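# Screw a plastic funnel onto a glass vial's neck

## Task

Turn the plastic funnel onto the neck of the glass vial, which sits in a holder, until it is fully seated and snug, and finish with the vial upright and the funnel still on it. The task fails if the glass breaks, whether from squeezing it too hard, pressing on it too hard, or letting it fall more than a few centimetres.

## Robot and tools

Robot: two UR12e-style arms, left_arm and right_arm, each carrying a Robotiq 140 gripper whose fingers can fold. Each arm sits on its own carriage on a shared floor track. left_rail carries left_arm and is always the +y carriage; right_rail carries right_arm. The names do not match the image sides. The carriages keep roughly 0.7 m or more apart.

Scene frame: fixed to the table. Table top is z = 0, +x is the way the arms face, +y is to their left. The track runs along y at x = 0, and the table begins at x = 0.17 m. Each arm base is at (0, carriage position_m, 0.04). Results give end_effector_position (m, the point between closed pads), end_effector_quat_wxyz and velocities in this frame. Gripper axes: fingers point along +z, close along y, and a camera block sticks out about 10 cm toward +x.

execute_actions(actions, cameras): runs actions in order. An empty list just reports state and images. An action can hold:
- rows: up to 15 rows, one per 1/30 s step.
- steps: 1 to 450, default 15.
- until: conditions.
- left_rail / right_rail commands.

Row layout: a single list of 18 numbers covering both arms, each number in [-1, 1]. Order: left dx, dy, dz, rx, ry, rz, left gripper position, force_limit, speed, then the same nine for the right arm.
- dx to rz are an offset, not a pose, from the Hand target as it stood when the action began. They are expressed in that Hand target's own axes.
- Every row counts from that same start, so resending an offset moves further.
- 1.0 = 0.6 m or 180 degrees, so 0.01 = 6 mm.
- rx, ry, rz form a single rotation vector.
- To keep an arm still, send six zeros and repeat its last gripper numbers, since 0 is itself a command.
- For gentle motion, ramp offsets up row by row.

Gripper numbers:
- position: +1 is open (140 mm); pads meet near -0.8; -1 closes until blocked.
- force_limit: -1 gives about 14 N, 0 about 40 N, +1 about 58 N, at speed -1.
- speed: -1 is about 30 mm/s, +1 about 250 mm/s. Faster closing grips much harder.
- For glass, close slowly with a low force_limit.
- Grip with the fingertip quarter of the pads; nearer the palm the fingers fold and may hold loosely.

Rail commands: position_m (left -0.8 to 1.5, right -1.5 to 0.8), speed_m_s (0.01 to 1), acceleration_factor (0.1 to 1), or {"stop": true}. To drive, send position_m, then an action such as {"steps": n, "until": {"left_rail": {"position_status": ["!=", "moving"]}}}. Let the carriage arrive before placing the gripper. until can also use {"all": {"status": "ended"}} or {"any": ...}; it reads rails only.

move(target, speed, blend, stop_force, zero, blocking, cameras): straight-line paths.
- target: one 18-number row, same layout and offset meaning as above, counted from the Hand targets. It can also be a list of up to 15 rows, all counted from those same Hand targets; the list shares 10 s.
- speed: m/s, 0.002 to 0.5, default 0.25.
- blend: m, rounds corners.
- stop_force: N, 4 to 80, one value for both arms. It ends an arm's path when push against its motion exceeds that value, but is unreliable while the gripper turns. Leave it out when moving off a contact.
- zero: re-zeroes the force baseline first.
- blocking=false: returns early. It cannot be combined with stop_force. Use wait or stop before sending rows or another move.
- Result adds a move: line (done, off_target, held, fault, moving) and limits (paced, held).

wait(seconds 0-10), stop() brakes a move, zoom_image(camera, region [x0,y0,x1,y1], max 504x504), zero_wrist_force(arm), read_manual, finished_scene(scene) ends the scene irreversibly.

Cameras: cam_high, cam_low, cam_close (504x504), cam_left_wrist, cam_right_wrist (672x504).

Result lines:
- Hand target: where the next offsets start from.
- Tool commands.
- object_status: 0 moving, 1 blocked opening, 2 gripped while closing, 3 at position or pads met.
- position_measured: counts; 3 is open, 230 is pads met.
- Joint positions/velocities: rail then six joints.
- Joint torques.
- Motor temperatures: MOTOR HOT at 70 °C, brakes at 85 °C.
- Wrist force/torque: in the gripper's axes; the third line is the peak.
- Rail position_status: moving, done, contact_stop, time_out, stopped, stopped_with_arm, stopped_for_other_arm, stopped_for_other_carriage.
- position_answer: taken/not_taken.

Control notes: each step, the commanded pose is clipped to 150 mm and 16 degrees from the measured pose. An arm blocked by an object keeps pushing until commanded back past its gripper. Joint speed is capped, so large moves may arrive late.

Faults: a joint reaching its torque limit (wrist 49.1 N m, elbow 136) or roughly 150 N of outside force stops that arm for 10 s.

Screwing: twist about the gripper's z axis in modest increments while holding the funnel, with the vial steadied gently. Avoid excessive twisting torque on the gripper.

Avoid:
- hard squeezes or presses on the glass;
- drops or releasing moving parts;
- collisions between the arms;
- anything leaving the table.

Each tool is called after "Emit:" as a command line: name --argument value for each argument, lists and objects as JSON in quotes; but a table of rows of numbers goes row by row, as --pt "numbers of a row", without its own name.

## Session

Emit:
execute_actions --actions '[]'

Scene clock: 0.00 s.
left_arm: end_effector_position=(+0.3563, +0.4786, +0.5790) position_measured=3 object_status=3 end_effector_quat_wxyz=(+0.000, +0.000, +1.000, +0.000) | right_arm: end_effector_position=(+0.3563, -0.3214, +0.5790) position_measured=3 object_status=3 end_effector_quat_wxyz=(+0.000, +0.000, +1.000, +0.000)
Joint positions: left_arm=[0.4 -0.28 -2.157 1.821 -1.235 -1.571 -0.281] | right_arm=[-0.4 -0.28 -2.157 1.821 -1.235 -1.571 -0.281]
Joint velocities: within noise
Joint torques (N m): no reading
Motor temperatures (°C): left_arm=[32 34 36 36 38 37] | right_arm=[33 30 35 39 36 39]
Wrist force (N): no reading
Wrist torque (N m): no reading
Wrist force, peak (N): no reading
Hand target: left_arm +0.3563, +0.4786, +0.5790; +0.000, +0.000, +1.000, +0.000 | right_arm +0.3563, -0.3214, +0.5790; +0.000, +0.000, +1.000, +0.000
Tool commands: left_gripper/position=+1.0 left_gripper/force_limit=+1.0 left_gripper/speed=+1.0 right_gripper/position=+1.0 right_gripper/force_limit=+1.0 right_gripper/speed=+1.0
left_rail: position_m=0.400 position_status=done
right_rail: position_m=-0.400 position_status=done

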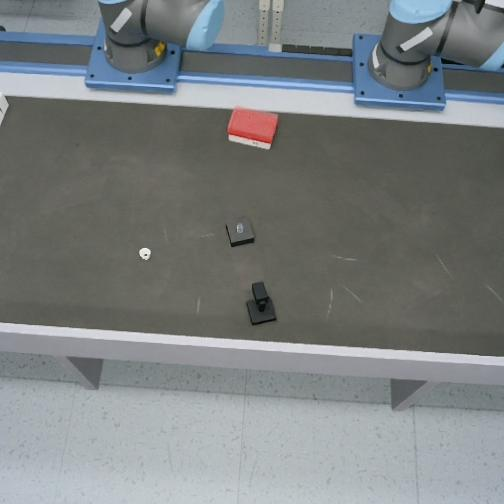

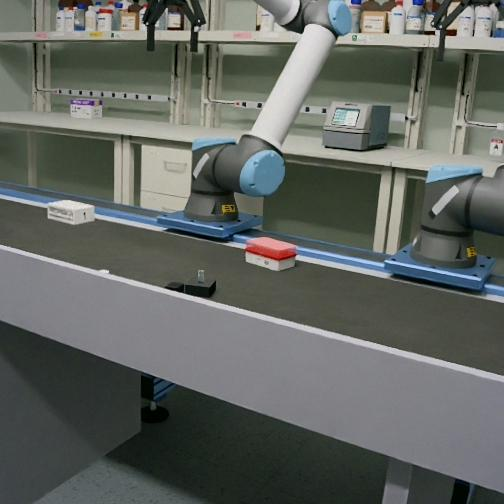

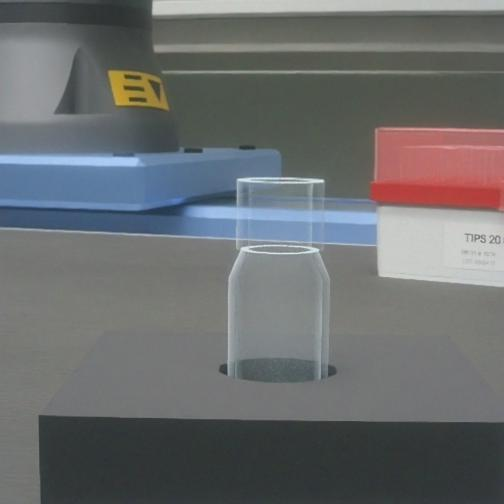

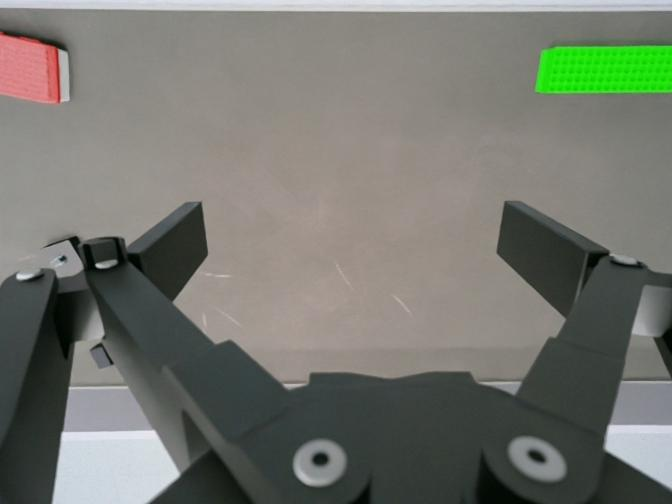

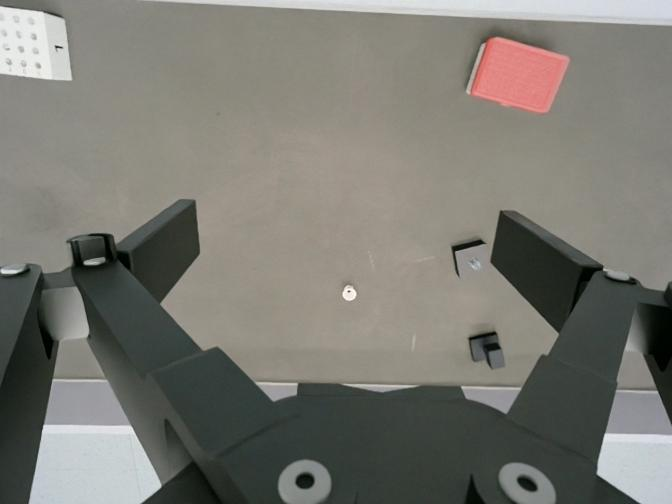

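Emit:
zoom_image --camera "cam_high" --region '[120, 190, 300, 340]'

Emit:
zoom_image --camera "cam_right_wrist" --region '[310, 220, 530, 380]'

Emit:
zoom_image --camera "cam_low" --region '[80, 240, 320, 320]'

Scaled by 2.800 from the camera's 504x504 image, which has a finer 720x720 frame.

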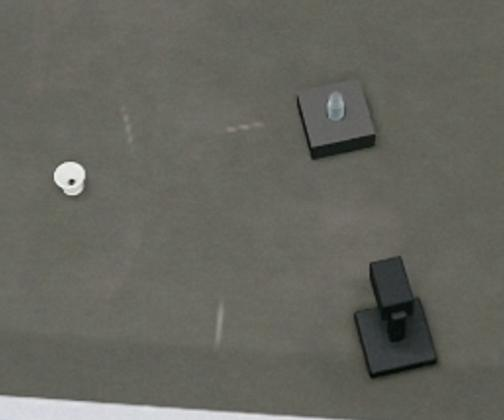

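Scaled by 2.291 from the camera's 672x504 image, which has a finer 960x720 frame.

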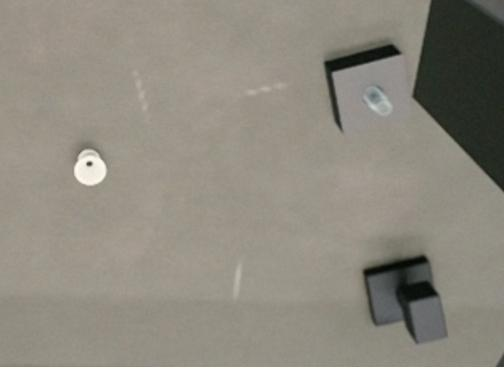

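Scaled by 2.100 from the camera's 504x504 image, which has a finer 720x720 frame.

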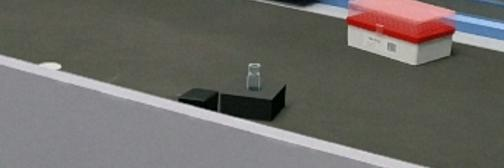

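Emit:
move --target '[0,0,0,0,0,0,1,1,1,-0.483,0.03,0.55,0,0,0,0.2,-1,-1]' --speed 0.3 --cameras '["cam_right_wrist","cam_high"]'

Emit:
zoom_image --camera "cam_right_wrist" --region '[230, 120, 450, 285]'

Scene clock: 6.70 s.
left_arm: end_effector_position=(+0.3563, +0.4786, +0.5790) position_measured=3 object_status=3 end_effector_quat_wxyz=(+0.000, +0.000, +1.000, +0.000) | right_arm: end_effector_position=(+0.6462, -0.3034, +0.2490) position_measured=104 object_status=0 end_effector_quat_wxyz=(+0.000, +0.000, +1.000, +0.000)
Joint positions: left_arm=[0.4 -0.28 -2.157 1.821 -1.235 -1.571 -0.28] | right_arm=[-0.4 -0.121 -1.582 2.023 -2.012 -1.571 -0.121]
Joint velocities: within noise
Joint torques (N m): left_arm=[0.71 1.52 -42.63 -4.17 -0.29 -0.68] | right_arm=[6.69 -36.94 -49.53 -7.8 -3.05 3.05]
Motor temperatures (°C): left_arm=[32 34 36 36 38 37] | right_arm=[33 30 35 39 36 39]
Wrist force (N): left_arm=[0.6 0.1 0.3] | right_arm=[0.2 -0.1 0.4]
Wrist torque (N m): left_arm=[0.02 -0.13 0.00] | right_arm=[-0.06 -0.04 0.01]
Wrist force, peak (N): left_arm=[0.6 -0.6 0.1] | right_arm=[2.2 -0.6 -2.5]
Hand target: left_arm +0.3563, +0.4786, +0.5790; +0.000, +0.000, +1.000, +0.000 | right_arm +0.6462, -0.3034, +0.2490; +0.000, +0.000, +1.000, +0.000
Off the commanded pose: left_arm 0.000 m, 0 deg | right_arm 0.000 m, 0 deg.
left_rail: position_m=0.400 position_status=done
right_rail: position_m=-0.400 position_status=done
move: done
Images, in order (width x height): cam_high 504x504, cam_right_wrist 672x504.

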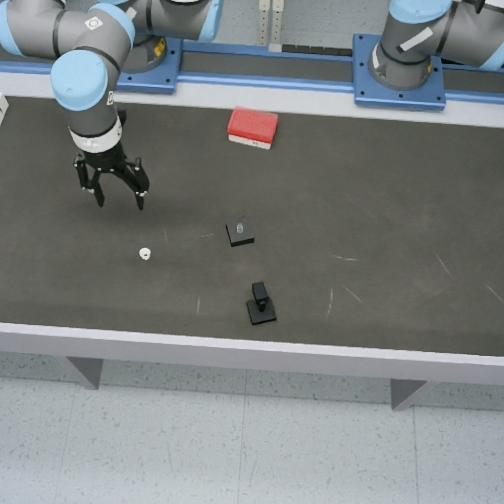

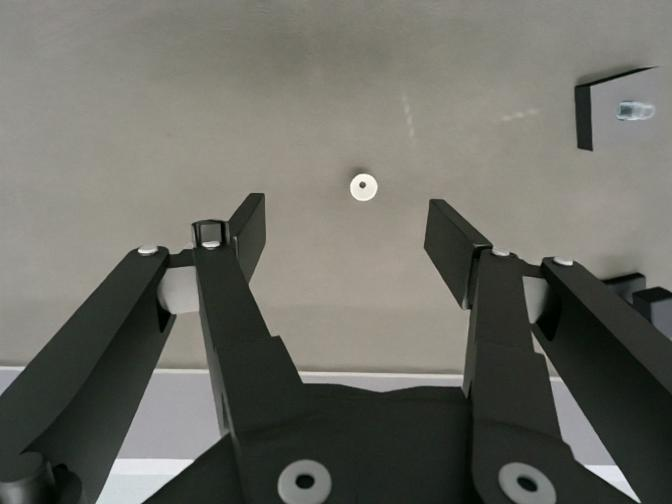

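Scaled by 2.291 from the camera's 672x504 image, which has a finer 960x720 frame.

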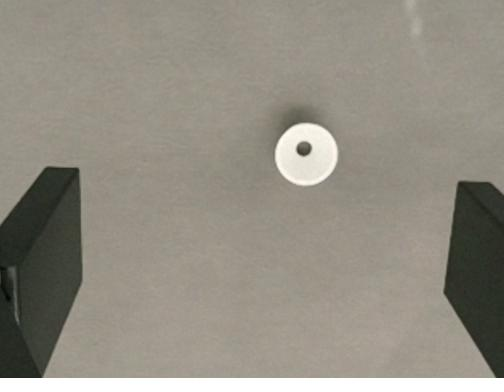

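Emit:
move --target '[0,0,0,0,0,0,1,1,1,-0.04,0.042,0.265,0,0,0,0.2,-1,-1]' --cameras '["cam_right_wrist"]'

Emit:
zoom_image --camera "cam_right_wrist" --region '[230, 120, 450, 285]'

Scene clock: 9.63 s.
left_arm: end_effector_position=(+0.3563, +0.4786, +0.5790) position_measured=3 object_status=3 end_effector_quat_wxyz=(+0.000, +0.000, +1.000, +0.000) | right_arm: end_effector_position=(+0.6701, -0.2782, +0.0901) position_measured=104 object_status=3 end_effector_quat_wxyz=(+0.000, +0.000, +1.000, +0.000)
Joint positions: left_arm=[0.4 -0.28 -2.157 1.821 -1.235 -1.571 -0.281] | right_arm=[-0.4 -0.079 -1.371 2.124 -2.323 -1.571 -0.079]
Joint velocities: within noise
Joint torques (N m): left_arm=[1.13 4.74 -41.14 -3.93 -0.14 -0.52] | right_arm=[8.56 -49.59 -37.41 -7.6 -2.3 3.18]
Motor temperatures (°C): left_arm=[32 34 36 36 38 37] | right_arm=[33 30 35 39 36 39]
Wrist force (N): left_arm=[0.3 -0.2 0.3] | right_arm=[0.0 -0.3 0.4]
Wrist torque (N m): left_arm=[-0.04 -0.07 -0.01] | right_arm=[-0.11 0.00 0.01]
Wrist force, peak (N): left_arm=[0.8 0.4 0.4] | right_arm=[0.1 0.1 3.0]
Hand target: left_arm +0.3563, +0.4786, +0.5790; +0.000, +0.000, +1.000, +0.000 | right_arm +0.6702, -0.2782, +0.0900; +0.000, +0.000, +1.000, +0.000
Off the commanded pose: left_arm 0.000 m, 0 deg | right_arm 0.000 m, 0 deg.
left_rail: position_m=0.400 position_status=done
right_rail: position_m=-0.400 position_status=done
move: done
Images, in order (width x height): cam_right_wrist 672x504.

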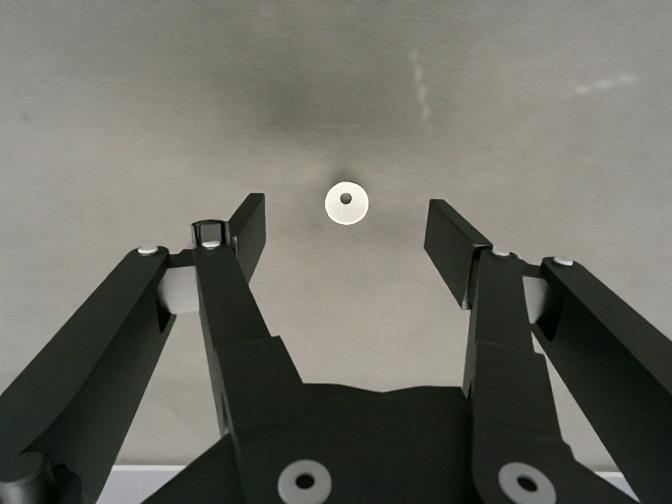

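Scaled by 2.291 from the camera's 672x504 image, which has a finer 960x720 frame.

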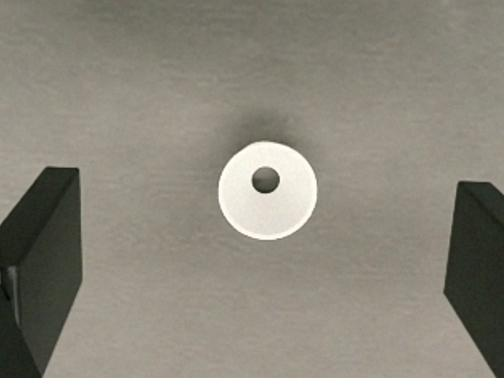

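Emit:
move --target '[0,0,0,0,0,0,1,1,1,-0.01,0,0.05,0,0,0,0.2,-1,-1]' --cameras '["cam_right_wrist"]'

Emit:
zoom_image --camera "cam_right_wrist" --region '[230, 120, 450, 285]'

Emit:
zoom_image --camera "cam_close" --region '[200, 150, 360, 400]'

Scene clock: 11.70 s.
left_arm: end_effector_position=(+0.3563, +0.4786, +0.5790) position_measured=3 object_status=3 end_effector_quat_wxyz=(+0.000, +0.000, +1.000, +0.000) | right_arm: end_effector_position=(+0.6762, -0.2782, +0.0601) position_measured=104 object_status=3 end_effector_quat_wxyz=(+0.000, +0.000, +1.000, +0.000)
Joint positions: left_arm=[0.4 -0.28 -2.157 1.821 -1.235 -1.571 -0.281] | right_arm=[-0.4 -0.078 -1.322 2.132 -2.381 -1.571 -0.078]
Joint velocities: within noise
Joint torques (N m): left_arm=[0.76 5.97 -38.74 -3.23 -0.35 -0.56] | right_arm=[7.35 -48.11 -28.13 -8.08 -2.72 3.14]
Motor temperatures (°C): left_arm=[32 34 36 36 38 37] | right_arm=[33 30 35 39 36 39]
Wrist force (N): left_arm=[0.0 -0.3 0.1] | right_arm=[0.3 -0.3 0.2]
Wrist torque (N m): left_arm=[-0.07 0.00 0.00] | right_arm=[-0.10 -0.06 0.01]
Wrist force, peak (N): left_arm=[-0.1 -0.5 0.6] | right_arm=[1.0 -0.5 -0.8]
Hand target: left_arm +0.3563, +0.4786, +0.5790; +0.000, +0.000, +1.000, +0.000 | right_arm +0.6762, -0.2782, +0.0600; +0.000, +0.000, +1.000, +0.000
Off the commanded pose: left_arm 0.000 m, 0 deg | right_arm 0.000 m, 0 deg.
left_rail: position_m=0.400 position_status=done
right_rail: position_m=-0.400 position_status=done
move: done
Images, in order (width x height): cam_right_wrist 672x504.

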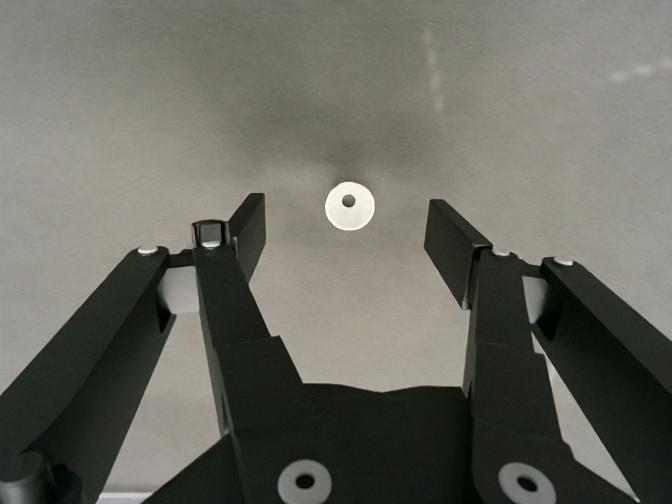

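Scaled by 2.291 from the camera's 672x504 image, which has a finer 960x720 frame.

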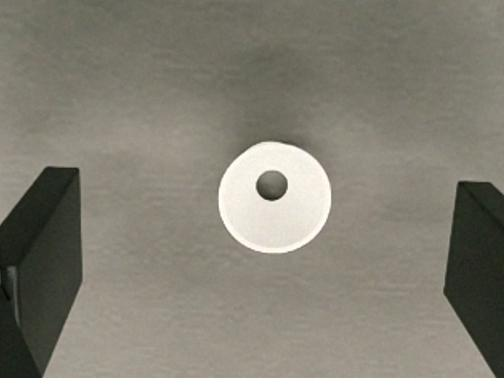

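This scene's latest camera images include none from cam_close. They are from: cam_right_wrist. cam_close's image comes with the result of a call that names it in "cameras".

Emit:
move --target '[0,0,0,0,0,0,1,1,1,-0.0025,0.004,0.025,0,0,0,0.2,-1,-1]' --cameras '["cam_right_wrist"]'

Emit:
zoom_image --camera "cam_right_wrist" --region '[230, 120, 450, 285]'

Scene clock: 14.03 s.
left_arm: end_effector_position=(+0.3563, +0.4786, +0.5790) position_measured=3 object_status=3 end_effector_quat_wxyz=(+0.000, +0.000, +1.000, +0.000) | right_arm: end_effector_position=(+0.6777, -0.2759, +0.0451) position_measured=104 object_status=3 end_effector_quat_wxyz=(+0.000, +0.000, +1.000, +0.000)
Joint positions: left_arm=[0.4 -0.28 -2.157 1.821 -1.235 -1.571 -0.281] | right_arm=[-0.4 -0.074 -1.299 2.137 -2.41 -1.571 -0.074]
Joint velocities: within noise
Joint torques (N m): left_arm=[0.76 7.79 -38.46 -3.77 -0.49 -0.57] | right_arm=[7.26 -50.41 -27.34 -7.96 -2.74 3.13]
Motor temperatures (°C): left_arm=[32 34 36 36 38 37] | right_arm=[33 30 35 39 36 39]
Wrist force (N): left_arm=[-0.1 -0.2 0.2] | right_arm=[0.6 0.1 0.1]
Wrist torque (N m): left_arm=[-0.05 0.03 0.00] | right_arm=[-0.02 -0.14 0.03]
Wrist force, peak (N): left_arm=[0.1 -0.1 0.7] | right_arm=[1.0 -0.4 0.1]
Hand target: left_arm +0.3563, +0.4786, +0.5790; +0.000, +0.000, +1.000, +0.000 | right_arm +0.6777, -0.2758, +0.0450; +0.000, +0.000, +1.000, +0.000
Off the commanded pose: left_arm 0.000 m, 0 deg | right_arm 0.000 m, 0 deg.
left_rail: position_m=0.400 position_status=done
right_rail: position_m=-0.400 position_status=done
move: done
Images, in order (width x height): cam_right_wrist 672x504.

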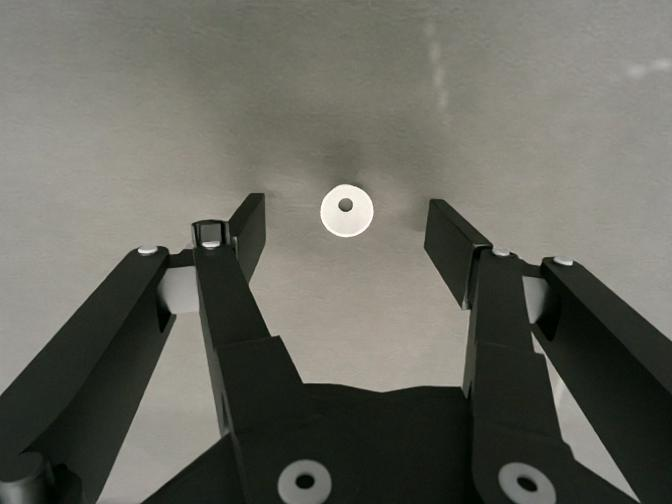

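Scaled by 2.291 from the camera's 672x504 image, which has a finer 960x720 frame.

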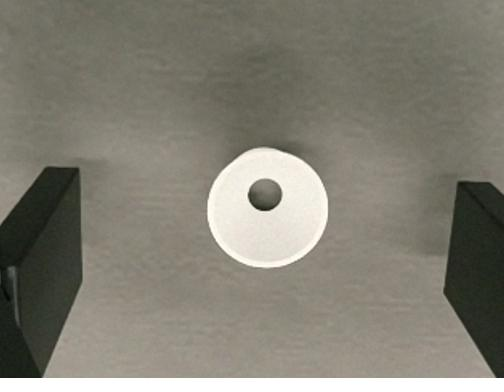

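Emit:
move --target '[0,0,0,0,0,0,1,1,1,0,0,0,0,0,-0.95,0.2,-1,-1]' --speed 0.5 --cameras '[]'

Emit:
move --target '[0,0,0,0,0,0,1,1,1,0,0,0,0,0,-0.95,0.2,-1,-1]' --speed 0.5 --cameras '["cam_right_wrist"]'

Emit:
zoom_image --camera "cam_right_wrist" --region '[230, 120, 450, 285]'

Scene clock: 19.07 s.
left_arm: end_effector_position=(+0.3563, +0.4786, +0.5790) position_measured=3 object_status=3 end_effector_quat_wxyz=(+0.000, +0.000, +1.000, +0.000) | right_arm: end_effector_position=(+0.6777, -0.2758, +0.0450) position_measured=104 object_status=3 end_effector_quat_wxyz=(+0.000, +0.997, -0.079, +0.000)
Joint positions: left_arm=[0.4 -0.28 -2.157 1.821 -1.235 -1.571 -0.281] | right_arm=[-0.4 -0.074 -1.298 2.137 -2.41 -1.571 -3.059]
Joint velocities: within noise
Joint torques (N m): left_arm=[-1.05 8.62 -37.3 -3.5 -0.59 -0.41] | right_arm=[-15.93 -80.26 -27.2 -1.98 3.66 -3.38]
Motor temperatures (°C): left_arm=[32 34 36 36 38 37] | right_arm=[33 30 35 39 36 39]
Wrist force (N): left_arm=[-0.2 -0.2 0.3] | right_arm=[-0.3 -0.2 -0.4]
Wrist torque (N m): left_arm=[-0.05 0.05 0.00] | right_arm=[-0.10 0.04 0.00]
Wrist force, peak (N): left_arm=[0.8 -0.3 0.3] | right_arm=[0.2 -1.0 0.4]
Hand target: left_arm +0.3563, +0.4786, +0.5790; +0.000, +0.000, +1.000, +0.000 | right_arm +0.6777, -0.2758, +0.0450; +0.000, +0.997, -0.078, +0.000
Off the commanded pose: left_arm 0.000 m, 0 deg | right_arm 0.000 m, 0 deg.
left_rail: position_m=0.400 position_status=done
right_rail: position_m=-0.400 position_status=done
move: done
No camera images: "cameras" was empty.

Scene clock: 22.77 s.
left_arm: end_effector_position=(+0.3563, +0.4786, +0.5790) position_measured=3 object_status=3 end_effector_quat_wxyz=(+0.000, +0.000, +1.000, +0.000) | right_arm: end_effector_position=(+0.6777, -0.2758, +0.0450) position_measured=104 object_status=3 end_effector_quat_wxyz=(+0.000, +0.156, +0.988, +0.000)
Joint positions: left_arm=[0.4 -0.28 -2.157 1.821 -1.235 -1.571 -0.281] | right_arm=[-0.4 -0.074 -1.298 2.137 -2.41 -1.571 -6.043]
Joint velocities: within noise
Joint torques (N m): left_arm=[0.86 9.46 -37.79 -3.74 -0.31 -0.35] | right_arm=[-13.26 -80.16 -27.06 -1.71 3.76 -2.51]
Motor temperatures (°C): left_arm=[32 34 36 36 38 37] | right_arm=[33 30 35 39 36 39]
Wrist force (N): left_arm=[0.1 -0.1 0.4] | right_arm=[-0.2 -0.4 0.2]
Wrist torque (N m): left_arm=[-0.01 -0.02 -0.01] | right_arm=[-0.12 0.03 0.03]
Wrist force, peak (N): left_arm=[0.0 -0.6 0.8] | right_arm=[1.1 -0.4 0.1]
Hand target: left_arm +0.3563, +0.4786, +0.5790; +0.000, +0.000, +1.000, +0.000 | right_arm +0.6777, -0.2758, +0.0450; +0.000, +0.156, +0.988, +0.000
Off the commanded pose: left_arm 0.000 m, 0 deg | right_arm 0.000 m, 0 deg.
left_rail: position_m=0.400 position_status=done
right_rail: position_m=-0.400 position_status=done
move: done
Images, in order (width x height): cam_right_wrist 672x504.

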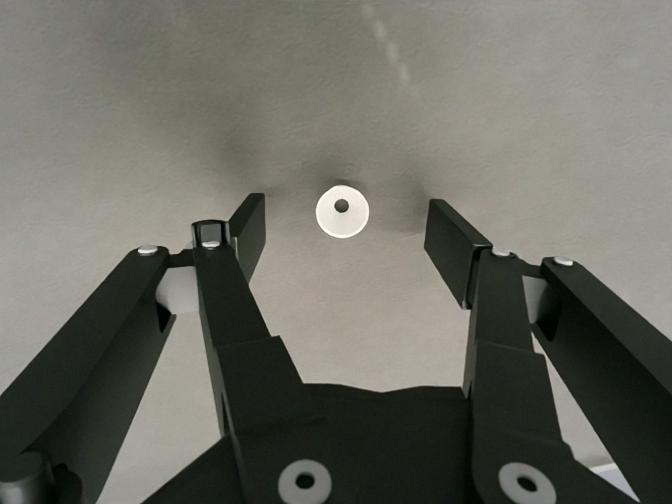

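Scaled by 2.291 from the camera's 672x504 image, which has a finer 960x720 frame.

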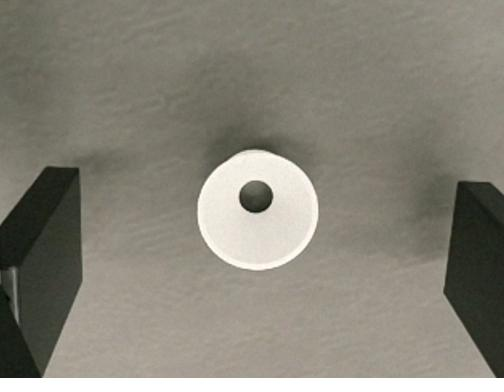

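Emit:
move --target '[0,0,0,0,0,0,1,1,1,0.0095,-0.003,0,0,0,0,0.2,-1,-1]' --cameras '[]'

Emit:
move --target '[0,0,0,0,0,0,1,1,1,0,0,0,0,0,0,-1,-1,-1]' --cameras '["cam_right_wrist","cam_high"]'

Emit:
zoom_image --camera "cam_right_wrist" --region '[230, 120, 450, 285]'

Scene clock: 24.50 s.
left_arm: end_effector_position=(+0.3563, +0.4786, +0.5790) position_measured=3 object_status=3 end_effector_quat_wxyz=(+0.000, +0.000, +1.000, +0.000) | right_arm: end_effector_position=(+0.6718, -0.2758, +0.0450) position_measured=104 object_status=3 end_effector_quat_wxyz=(+0.000, +0.156, +0.988, +0.000)
Joint positions: left_arm=[0.4 -0.28 -2.157 1.821 -1.235 -1.571 -0.28] | right_arm=[-0.4 -0.075 -1.306 2.149 -2.413 -1.571 -6.044]
Joint velocities: within noise
Joint torques (N m): left_arm=[1.64 12.58 -38.23 -3.55 -0.39 -0.55] | right_arm=[-14.97 -78.92 -26.63 -7.79 3.66 -3.28]
Motor temperatures (°C): left_arm=[32 34 36 36 38 37] | right_arm=[33 30 35 39 36 39]
Wrist force (N): left_arm=[0.1 -0.2 0.5] | right_arm=[0.1 -0.1 0.4]
Wrist torque (N m): left_arm=[-0.05 -0.02 -0.01] | right_arm=[-0.07 -0.04 0.02]
Wrist force, peak (N): left_arm=[0.5 -0.3 0.6] | right_arm=[0.3 -0.3 0.9]
Hand target: left_arm +0.3563, +0.4786, +0.5790; +0.000, +0.000, +1.000, +0.000 | right_arm +0.6717, -0.2758, +0.0450; +0.000, +0.156, +0.988, +0.000
Off the commanded pose: left_arm 0.000 m, 0 deg | right_arm 0.000 m, 0 deg.
left_rail: position_m=0.400 position_status=done
right_rail: position_m=-0.400 position_status=done
move: done
No camera images: "cameras" was empty.

Scene clock: 26.60 s.
left_arm: end_effector_position=(+0.3563, +0.4786, +0.5790) position_measured=3 object_status=3 end_effector_quat_wxyz=(+0.000, +0.000, +1.000, +0.000) | right_arm: end_effector_position=(+0.6717, -0.2758, +0.0450) position_measured=194 object_status=0 end_effector_quat_wxyz=(+0.000, +0.156, +0.988, +0.000)
Joint positions: left_arm=[0.4 -0.28 -2.157 1.821 -1.235 -1.571 -0.281] | right_arm=[-0.4 -0.075 -1.306 2.149 -2.413 -1.571 -6.044]
Joint velocities: within noise
Joint torques (N m): left_arm=[-0.42 12 -37.33 -3.66 -0.36 -0.62] | right_arm=[-11.82 -77.15 -29.62 -6.41 3.22 -3.1]
Motor temperatures (°C): left_arm=[32 34 36 36 38 37] | right_arm=[33 30 35 39 36 39]
Wrist force (N): left_arm=[0.0 0.2 0.3] | right_arm=[-0.1 0.2 -2.3]
Wrist torque (N m): left_arm=[0.04 0.01 -0.01] | right_arm=[0.04 0.06 0.02]
Wrist force, peak (N): left_arm=[0.2 0.4 0.7] | right_arm=[0.4 -0.4 -2.5]
Hand target: left_arm +0.3563, +0.4786, +0.5790; +0.000, +0.000, +1.000, +0.000 | right_arm +0.6717, -0.2758, +0.0450; +0.000, +0.156, +0.988, +0.000
Off the commanded pose: left_arm 0.000 m, 0 deg | right_arm 0.000 m, 0 deg.
left_rail: position_m=0.400 position_status=done
right_rail: position_m=-0.400 position_status=done
move: done
Images, in order (width x height): cam_high 504x504, cam_right_wrist 672x504.

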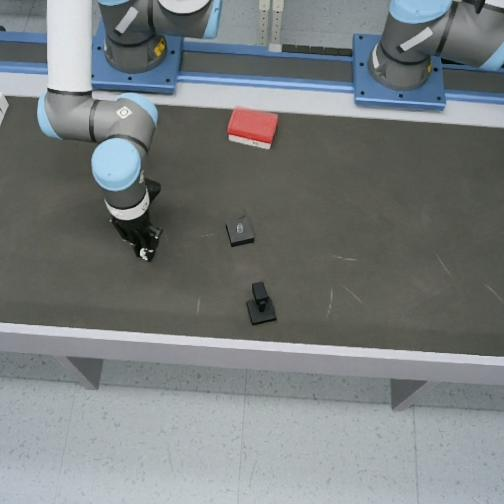

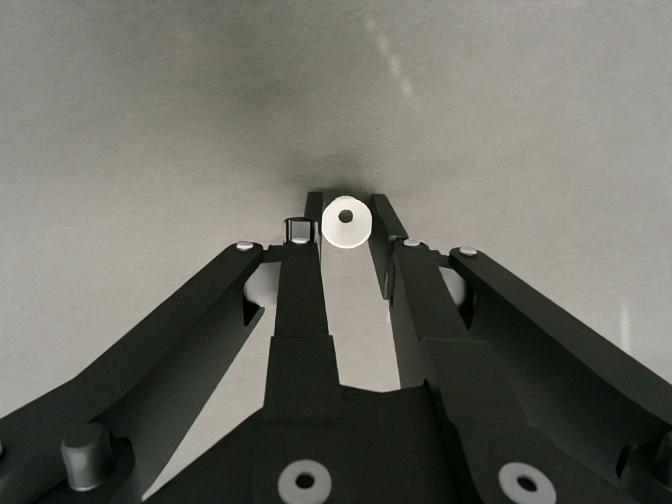

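Scaled by 2.291 from the camera's 672x504 image, which has a finer 960x720 frame.

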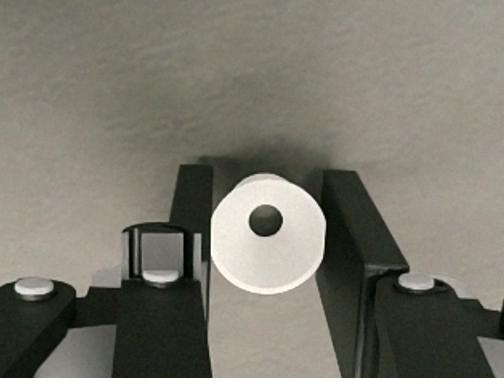

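Emit:
execute_actions --actions '[]' --cameras '["cam_right_wrist"]'

Emit:
zoom_image --camera "cam_right_wrist" --region '[260, 150, 430, 280]'

Scene clock: 27.10 s.
left_arm: end_effector_position=(+0.3563, +0.4786, +0.5790) position_measured=3 object_status=3 end_effector_quat_wxyz=(+0.000, +0.000, +1.000, +0.000) | right_arm: end_effector_position=(+0.6717, -0.2758, +0.0450) position_measured=194 object_status=2 end_effector_quat_wxyz=(+0.000, +0.156, +0.988, +0.000)
Joint positions: left_arm=[0.4 -0.28 -2.157 1.821 -1.235 -1.571 -0.281] | right_arm=[-0.4 -0.075 -1.306 2.149 -2.413 -1.571 -6.044]
Joint velocities: within noise
Joint torques (N m): left_arm=[1.1 13.33 -37.87 -3.3 -0.29 -0.37] | right_arm=[-12.58 -74.62 -30.75 -6.1 3.6 -3.12]
Motor temperatures (°C): left_arm=[32 34 36 36 38 37] | right_arm=[33 30 35 39 36 39]
Wrist force (N): left_arm=[0.4 -0.2 0.1] | right_arm=[0.0 -0.6 -2.3]
Wrist torque (N m): left_arm=[-0.04 -0.08 -0.01] | right_arm=[-0.15 0.03 0.03]
Wrist force, peak (N): left_arm=[0.1 0.0 0.7] | right_arm=[0.3 -0.9 -2.8]
Hand target: left_arm +0.3563, +0.4786, +0.5790; +0.000, +0.000, +1.000, +0.000 | right_arm +0.6717, -0.2758, +0.0450; +0.000, +0.156, +0.988, +0.000
Tool commands: left_gripper/position=+1.0 left_gripper/force_limit=+1.0 left_gripper/speed=+1.0 right_gripper/position=-1.0 right_gripper/force_limit=-1.0 right_gripper/speed=-1.0
Off the commanded pose: left_arm 0.000 m, 0 deg | right_arm 0.000 m, 0 deg.
left_rail: position_m=0.400 position_status=done
right_rail: position_m=-0.400 position_status=done
Images, in order (width x height): cam_right_wrist 672x504.

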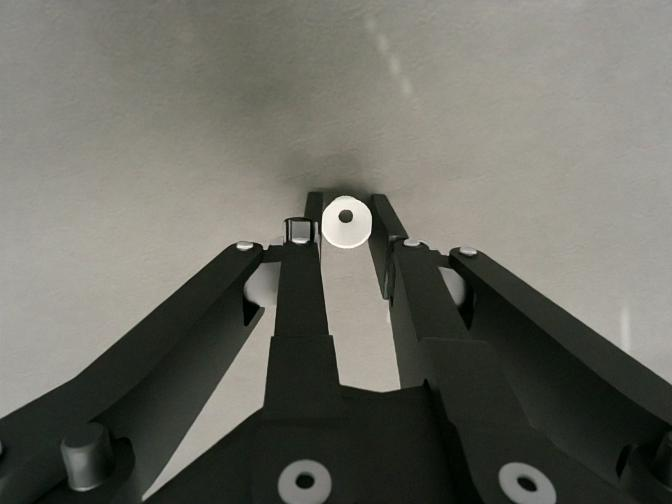

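Scaled by 2.965 from the camera's 672x504 image, which has a finer 960x720 frame.

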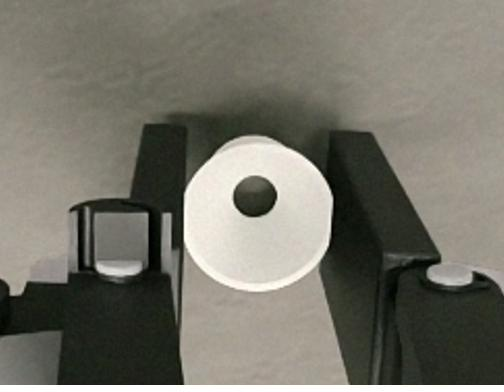

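Emit:
move --target '[0,0,0,0,0,0,1,1,1,0,0,0,0,0,0,0.2,-1,-1]' --cameras '["cam_right_wrist"]'

Emit:
zoom_image --camera "cam_right_wrist" --region '[260, 150, 430, 280]'

Emit:
move --target '[0,0,0,0,0,0,1,1,1,0,0,0,0,0,0.5,0.2,-1,-1]' --cameras '["cam_right_wrist"]' --speed 0.4

Emit:
zoom_image --camera "cam_right_wrist" --region '[260, 150, 430, 280]'

Scene clock: 30.57 s.
left_arm: end_effector_position=(+0.3563, +0.4786, +0.5790) position_measured=3 object_status=3 end_effector_quat_wxyz=(+0.000, +0.000, +1.000, +0.000) | right_arm: end_effector_position=(+0.6717, -0.2758, +0.0450) position_measured=104 object_status=0 end_effector_quat_wxyz=(+0.000, +0.156, +0.988, +0.000)
Joint positions: left_arm=[0.4 -0.28 -2.157 1.821 -1.235 -1.571 -0.281] | right_arm=[-0.4 -0.075 -1.306 2.149 -2.413 -1.571 -6.044]
Joint velocities: within noise
Joint torques (N m): left_arm=[1.58 14.21 -37.49 -3.53 -0.51 -0.66] | right_arm=[-9.07 -62.19 -34.95 -3.86 3.52 -2.95]
Motor temperatures (°C): left_arm=[32 34 36 36 38 37] | right_arm=[33 30 35 39 36 39]
Wrist force (N): left_arm=[0.3 -0.1 0.1] | right_arm=[0.0 -0.3 -0.2]
Wrist torque (N m): left_arm=[-0.02 -0.07 0.00] | right_arm=[-0.10 -0.01 0.02]
Wrist force, peak (N): left_arm=[0.3 -0.1 0.8] | right_arm=[0.5 -1.0 -2.7]
Hand target: left_arm +0.3563, +0.4786, +0.5790; +0.000, +0.000, +1.000, +0.000 | right_arm +0.6717, -0.2758, +0.0450; +0.000, +0.156, +0.988, +0.000
Off the commanded pose: left_arm 0.000 m, 0 deg | right_arm 0.000 m, 0 deg.
left_rail: position_m=0.400 position_status=done
right_rail: position_m=-0.400 position_status=done
move: done
Images, in order (width x height): cam_right_wrist 672x504.

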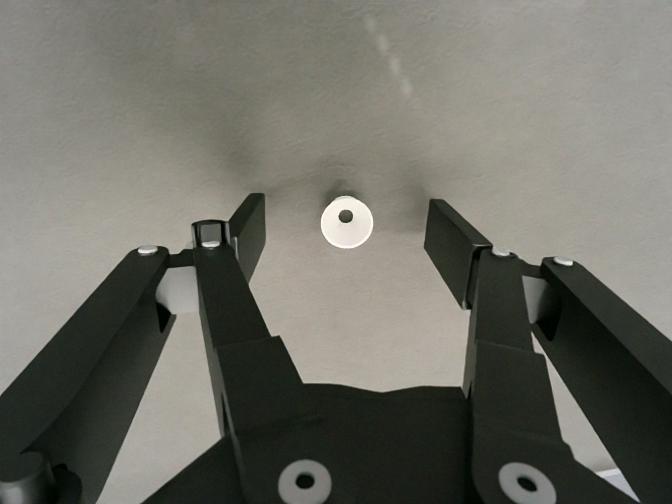

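Scaled by 2.965 from the camera's 672x504 image, which has a finer 960x720 frame.

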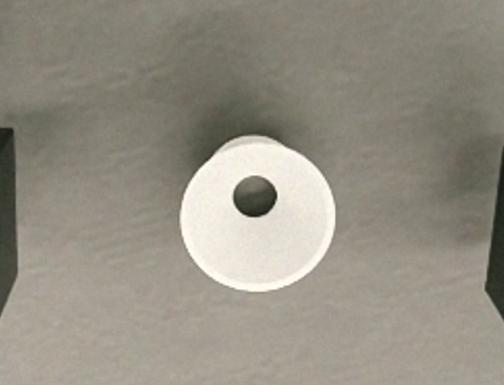

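Scene clock: 33.20 s.
left_arm: end_effector_position=(+0.3563, +0.4786, +0.5790) position_measured=3 object_status=3 end_effector_quat_wxyz=(+0.000, +0.000, +1.000, +0.000) | right_arm: end_effector_position=(+0.6717, -0.2758, +0.0451) position_measured=104 object_status=3 end_effector_quat_wxyz=(+0.000, +0.809, +0.588, +0.000)
Joint positions: left_arm=[0.4 -0.28 -2.157 1.821 -1.235 -1.571 -0.281] | right_arm=[-0.4 -0.075 -1.306 2.149 -2.413 -1.571 -4.473]
Joint velocities: within noise
Joint torques (N m): left_arm=[0.09 14.18 -37.5 -3.58 -0.53 -0.21] | right_arm=[7.19 -50.68 -39.01 -1.93 -3.12 3.45]
Motor temperatures (°C): left_arm=[32 34 36 36 38 37] | right_arm=[33 30 35 39 36 39]
Wrist force (N): left_arm=[0.3 0.1 0.1] | right_arm=[0.3 -0.2 0.1]
Wrist torque (N m): left_arm=[0.02 -0.05 0.00] | right_arm=[-0.06 -0.08 0.04]
Wrist force, peak (N): left_arm=[0.1 -0.2 0.9] | right_arm=[0.7 -0.6 0.6]
Hand target: left_arm +0.3563, +0.4786, +0.5790; +0.000, +0.000, +1.000, +0.000 | right_arm +0.6717, -0.2758, +0.0450; +0.000, +0.809, +0.588, +0.000
Off the commanded pose: left_arm 0.000 m, 0 deg | right_arm 0.000 m, 0 deg.
left_rail: position_m=0.400 position_status=done
right_rail: position_m=-0.400 position_status=done
move: done
Images, in order (width x height): cam_right_wrist 672x504.

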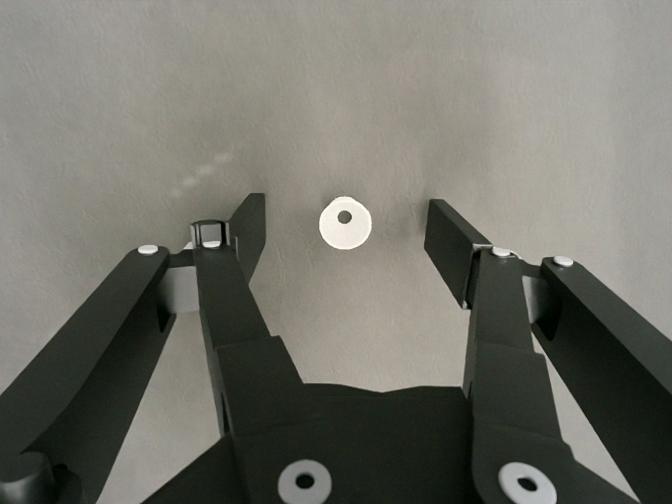

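Scaled by 2.965 from the camera's 672x504 image, which has a finer 960x720 frame.

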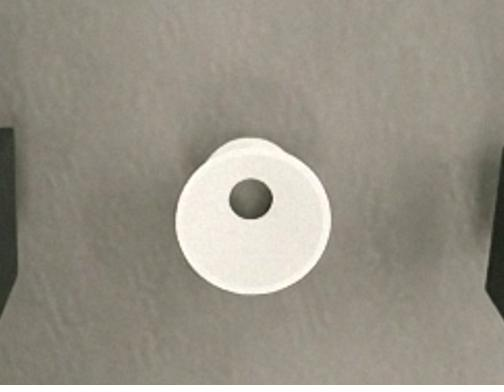

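Emit:
move --target '[0,0,0,0,0,0,1,1,1,0,0,0,0,0,0,-1,-1,-1]' --cameras '[]'

Emit:
wait --seconds 1 --cameras '["cam_right_wrist"]'

Emit:
zoom_image --camera "cam_right_wrist" --region '[260, 150, 430, 280]'

Scene clock: 35.77 s.
left_arm: end_effector_position=(+0.3563, +0.4786, +0.5790) position_measured=3 object_status=3 end_effector_quat_wxyz=(+0.000, +0.000, +1.000, +0.000) | right_arm: end_effector_position=(+0.6717, -0.2758, +0.0450) position_measured=194 object_status=0 end_effector_quat_wxyz=(+0.000, +0.809, +0.588, +0.000)
Joint positions: left_arm=[0.4 -0.28 -2.157 1.821 -1.235 -1.571 -0.281] | right_arm=[-0.4 -0.075 -1.306 2.149 -2.413 -1.571 -4.473]
Joint velocities: within noise
Joint torques (N m): left_arm=[-0.99 15.14 -38.6 -3.5 -0.7 -0.45] | right_arm=[6.69 -49.74 -36.36 -3.34 -2.8 2.85]
Motor temperatures (°C): left_arm=[32 34 36 36 38 37] | right_arm=[33 30 35 39 36 39]
Wrist force (N): left_arm=[0.4 -0.1 0.3] | right_arm=[0.6 -0.6 -2.9]
Wrist torque (N m): left_arm=[-0.02 -0.09 0.00] | right_arm=[-0.09 -0.18 0.03]
Wrist force, peak (N): left_arm=[0.4 -0.4 0.5] | right_arm=[0.0 -0.5 -3.4]
Hand target: left_arm +0.3563, +0.4786, +0.5790; +0.000, +0.000, +1.000, +0.000 | right_arm +0.6717, -0.2758, +0.0450; +0.000, +0.809, +0.588, +0.000
Off the commanded pose: left_arm 0.000 m, 0 deg | right_arm 0.000 m, 0 deg.
left_rail: position_m=0.400 position_status=done
right_rail: position_m=-0.400 position_status=done
move: done
No camera images: "cameras" was empty.

Scene clock: 36.77 s.
left_arm: end_effector_position=(+0.3563, +0.4786, +0.5790) position_measured=3 object_status=3 end_effector_quat_wxyz=(+0.000, +0.000, +1.000, +0.000) | right_arm: end_effector_position=(+0.6717, -0.2758, +0.0450) position_measured=194 object_status=2 end_effector_quat_wxyz=(+0.000, +0.809, +0.588, +0.000)
Joint positions: left_arm=[0.4 -0.28 -2.157 1.821 -1.235 -1.571 -0.281] | right_arm=[-0.4 -0.075 -1.306 2.149 -2.413 -1.571 -4.473]
Joint velocities: within noise
Joint torques (N m): left_arm=[-0.76 13.91 -37.66 -3.64 -0.81 -0.4] | right_arm=[7.47 -51.25 -34.57 -3.96 -2.75 2.99]
Motor temperatures (°C): left_arm=[32 34 36 36 38 37] | right_arm=[33 30 35 39 36 39]
Wrist force (N): left_arm=[0.3 0.0 0.3] | right_arm=[0.0 -0.7 -3.0]
Wrist torque (N m): left_arm=[0.00 -0.07 -0.01] | right_arm=[-0.10 -0.02 0.03]
Wrist force, peak (N): left_arm=[0.4 -0.4 0.6] | right_arm=[0.1 -0.1 -3.5]
Hand target: left_arm +0.3563, +0.4786, +0.5790; +0.000, +0.000, +1.000, +0.000 | right_arm +0.6717, -0.2758, +0.0450; +0.000, +0.809, +0.588, +0.000
Tool commands: left_gripper/position=+1.0 left_gripper/force_limit=+1.0 left_gripper/speed=+1.0 right_gripper/position=-1.0 right_gripper/force_limit=-1.0 right_gripper/speed=-1.0
Off the commanded pose: left_arm 0.000 m, 0 deg | right_arm 0.000 m, 0 deg.
left_rail: position_m=0.400 position_status=done
right_rail: position_m=-0.400 position_status=done
wait: 1.00 s
Images, in order (width x height): cam_right_wrist 672x504.

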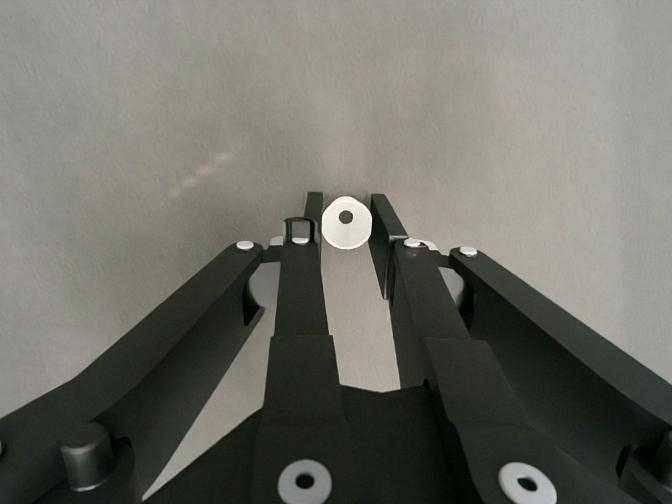

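Scaled by 2.965 from the camera's 672x504 image, which has a finer 960x720 frame.

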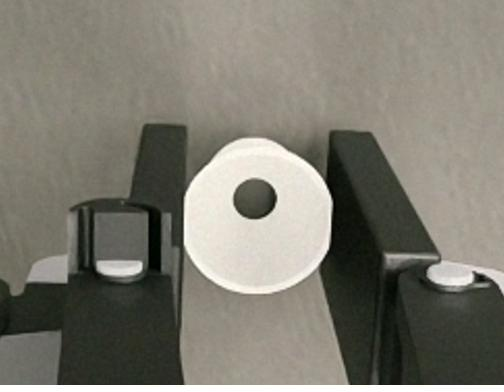

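Emit:
move --target '[0,0,0,0,0,0,1,1,1,0,0,-0.29,0,0,-0.5,-1,-1,-1]' --cameras '["cam_right_wrist"]'

Emit:
zoom_image --camera "cam_right_wrist" --region '[260, 150, 430, 280]'

Scene clock: 41.57 s.
left_arm: end_effector_position=(+0.3563, +0.4786, +0.5790) position_measured=3 object_status=3 end_effector_quat_wxyz=(+0.000, +0.000, +1.000, +0.000) | right_arm: end_effector_position=(+0.6717, -0.2758, +0.2190) position_measured=194 object_status=2 end_effector_quat_wxyz=(+0.000, +0.156, +0.988, +0.000)
Joint positions: left_arm=[0.4 -0.28 -2.157 1.821 -1.235 -1.571 -0.28] | right_arm=[-0.4 -0.075 -1.508 2.005 -2.068 -1.571 -6.044]
Joint velocities: within noise
Joint torques (N m): left_arm=[1.43 14.63 -38.18 -3.47 -0.65 -0.29] | right_arm=[-13.42 -70.1 -48.87 -1.79 3.81 -2.74]
Motor temperatures (°C): left_arm=[32 34 36 36 38 37] | right_arm=[33 30 35 39 36 39]
Wrist force (N): left_arm=[0.1 -0.4 0.2] | right_arm=[0.0 0.1 0.5]
Wrist torque (N m): left_arm=[-0.08 -0.01 -0.01] | right_arm=[-0.01 0.00 0.02]
Wrist force, peak (N): left_arm=[0.2 -0.7 0.7] | right_arm=[0.6 -0.7 -3.4]
Hand target: left_arm +0.3563, +0.4786, +0.5790; +0.000, +0.000, +1.000, +0.000 | right_arm +0.6717, -0.2758, +0.2190; +0.000, +0.156, +0.988, +0.000
Off the commanded pose: left_arm 0.000 m, 0 deg | right_arm 0.000 m, 0 deg.
left_rail: position_m=0.400 position_status=done
right_rail: position_m=-0.400 position_status=done
move: done
Images, in order (width x height): cam_right_wrist 672x504.

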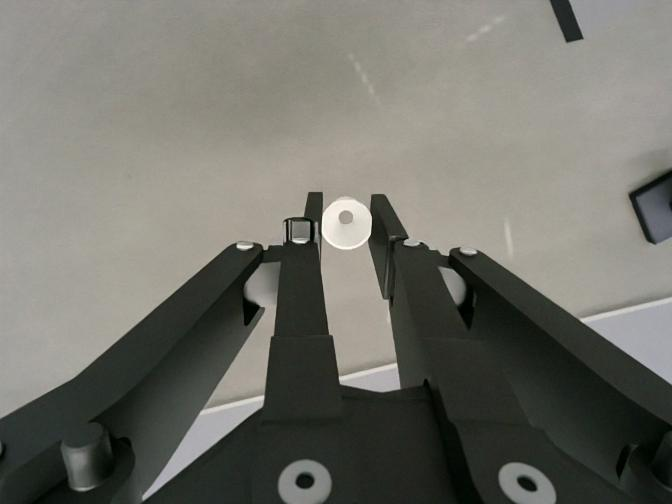

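Scaled by 2.965 from the camera's 672x504 image, which has a finer 960x720 frame.

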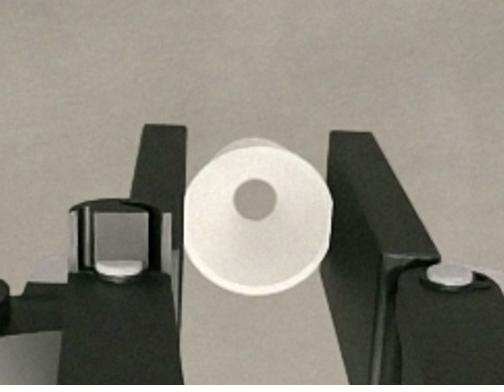

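Emit:
move --target '[0,0,0,0,0,0,1,1,1,0.179,0.163,0,0,0,0,-1,-1,-1]' --cameras '["cam_right_wrist","cam_close","cam_high"]'

Emit:
zoom_image --camera "cam_right_wrist" --region '[350, 100, 600, 285]'

Scene clock: 43.33 s.
left_arm: end_effector_position=(+0.3563, +0.4786, +0.5790) position_measured=3 object_status=3 end_effector_quat_wxyz=(+0.000, +0.000, +1.000, +0.000) | right_arm: end_effector_position=(+0.5998, -0.1497, +0.2190) position_measured=194 object_status=2 end_effector_quat_wxyz=(+0.000, +0.156, +0.988, +0.000)
Joint positions: left_arm=[0.4 -0.28 -2.157 1.821 -1.235 -1.571 -0.281] | right_arm=[-0.4 0.124 -1.563 2.063 -2.071 -1.571 -5.845]
Joint velocities: within noise
Joint torques (N m): left_arm=[0.21 15.75 -37.37 -3.59 -0.37 -0.5] | right_arm=[5.78 -64.67 -41.2 -1.37 -2.87 2.75]
Motor temperatures (°C): left_arm=[32 34 36 36 38 37] | right_arm=[33 30 35 39 36 39]
Wrist force (N): left_arm=[0.2 -0.1 0.2] | right_arm=[0.6 -0.3 0.8]
Wrist torque (N m): left_arm=[-0.02 -0.05 0.00] | right_arm=[-0.08 -0.12 0.02]
Wrist force, peak (N): left_arm=[0.7 -0.4 0.5] | right_arm=[2.2 2.0 1.0]
Hand target: left_arm +0.3563, +0.4786, +0.5790; +0.000, +0.000, +1.000, +0.000 | right_arm +0.5998, -0.1496, +0.2190; +0.000, +0.156, +0.988, +0.000
Off the commanded pose: left_arm 0.000 m, 0 deg | right_arm 0.000 m, 0 deg.
left_rail: position_m=0.400 position_status=done
right_rail: position_m=-0.400 position_status=done
move: done
Images, in order (width x height): cam_high 504x504, cam_close 504x504, cam_right_wrist 672x504.

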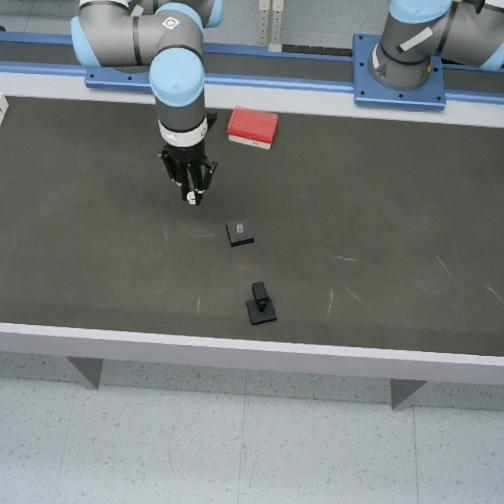

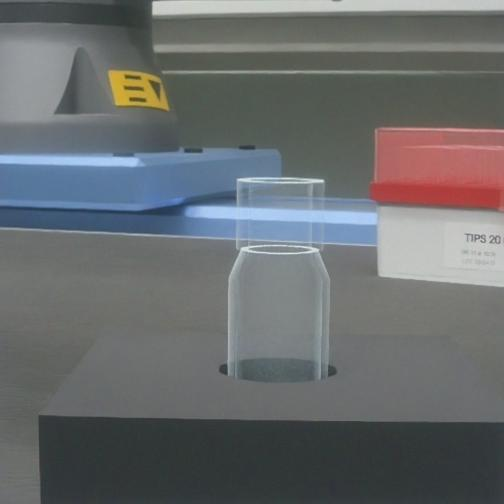

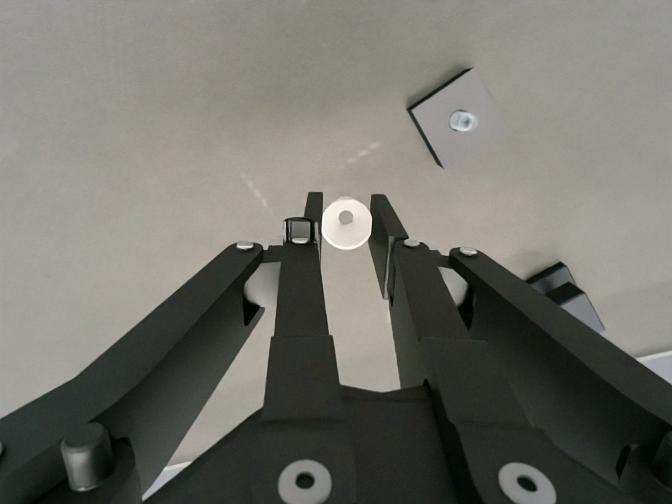

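Scaled by 2.016 from the camera's 672x504 image, which has a finer 960x720 frame.

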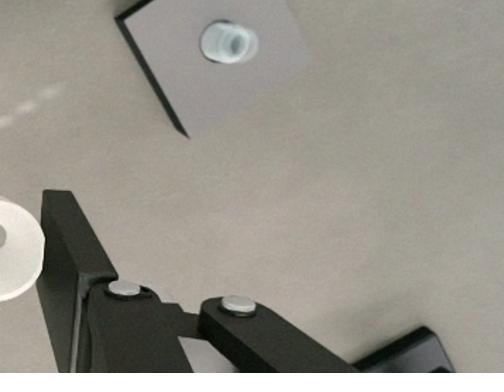

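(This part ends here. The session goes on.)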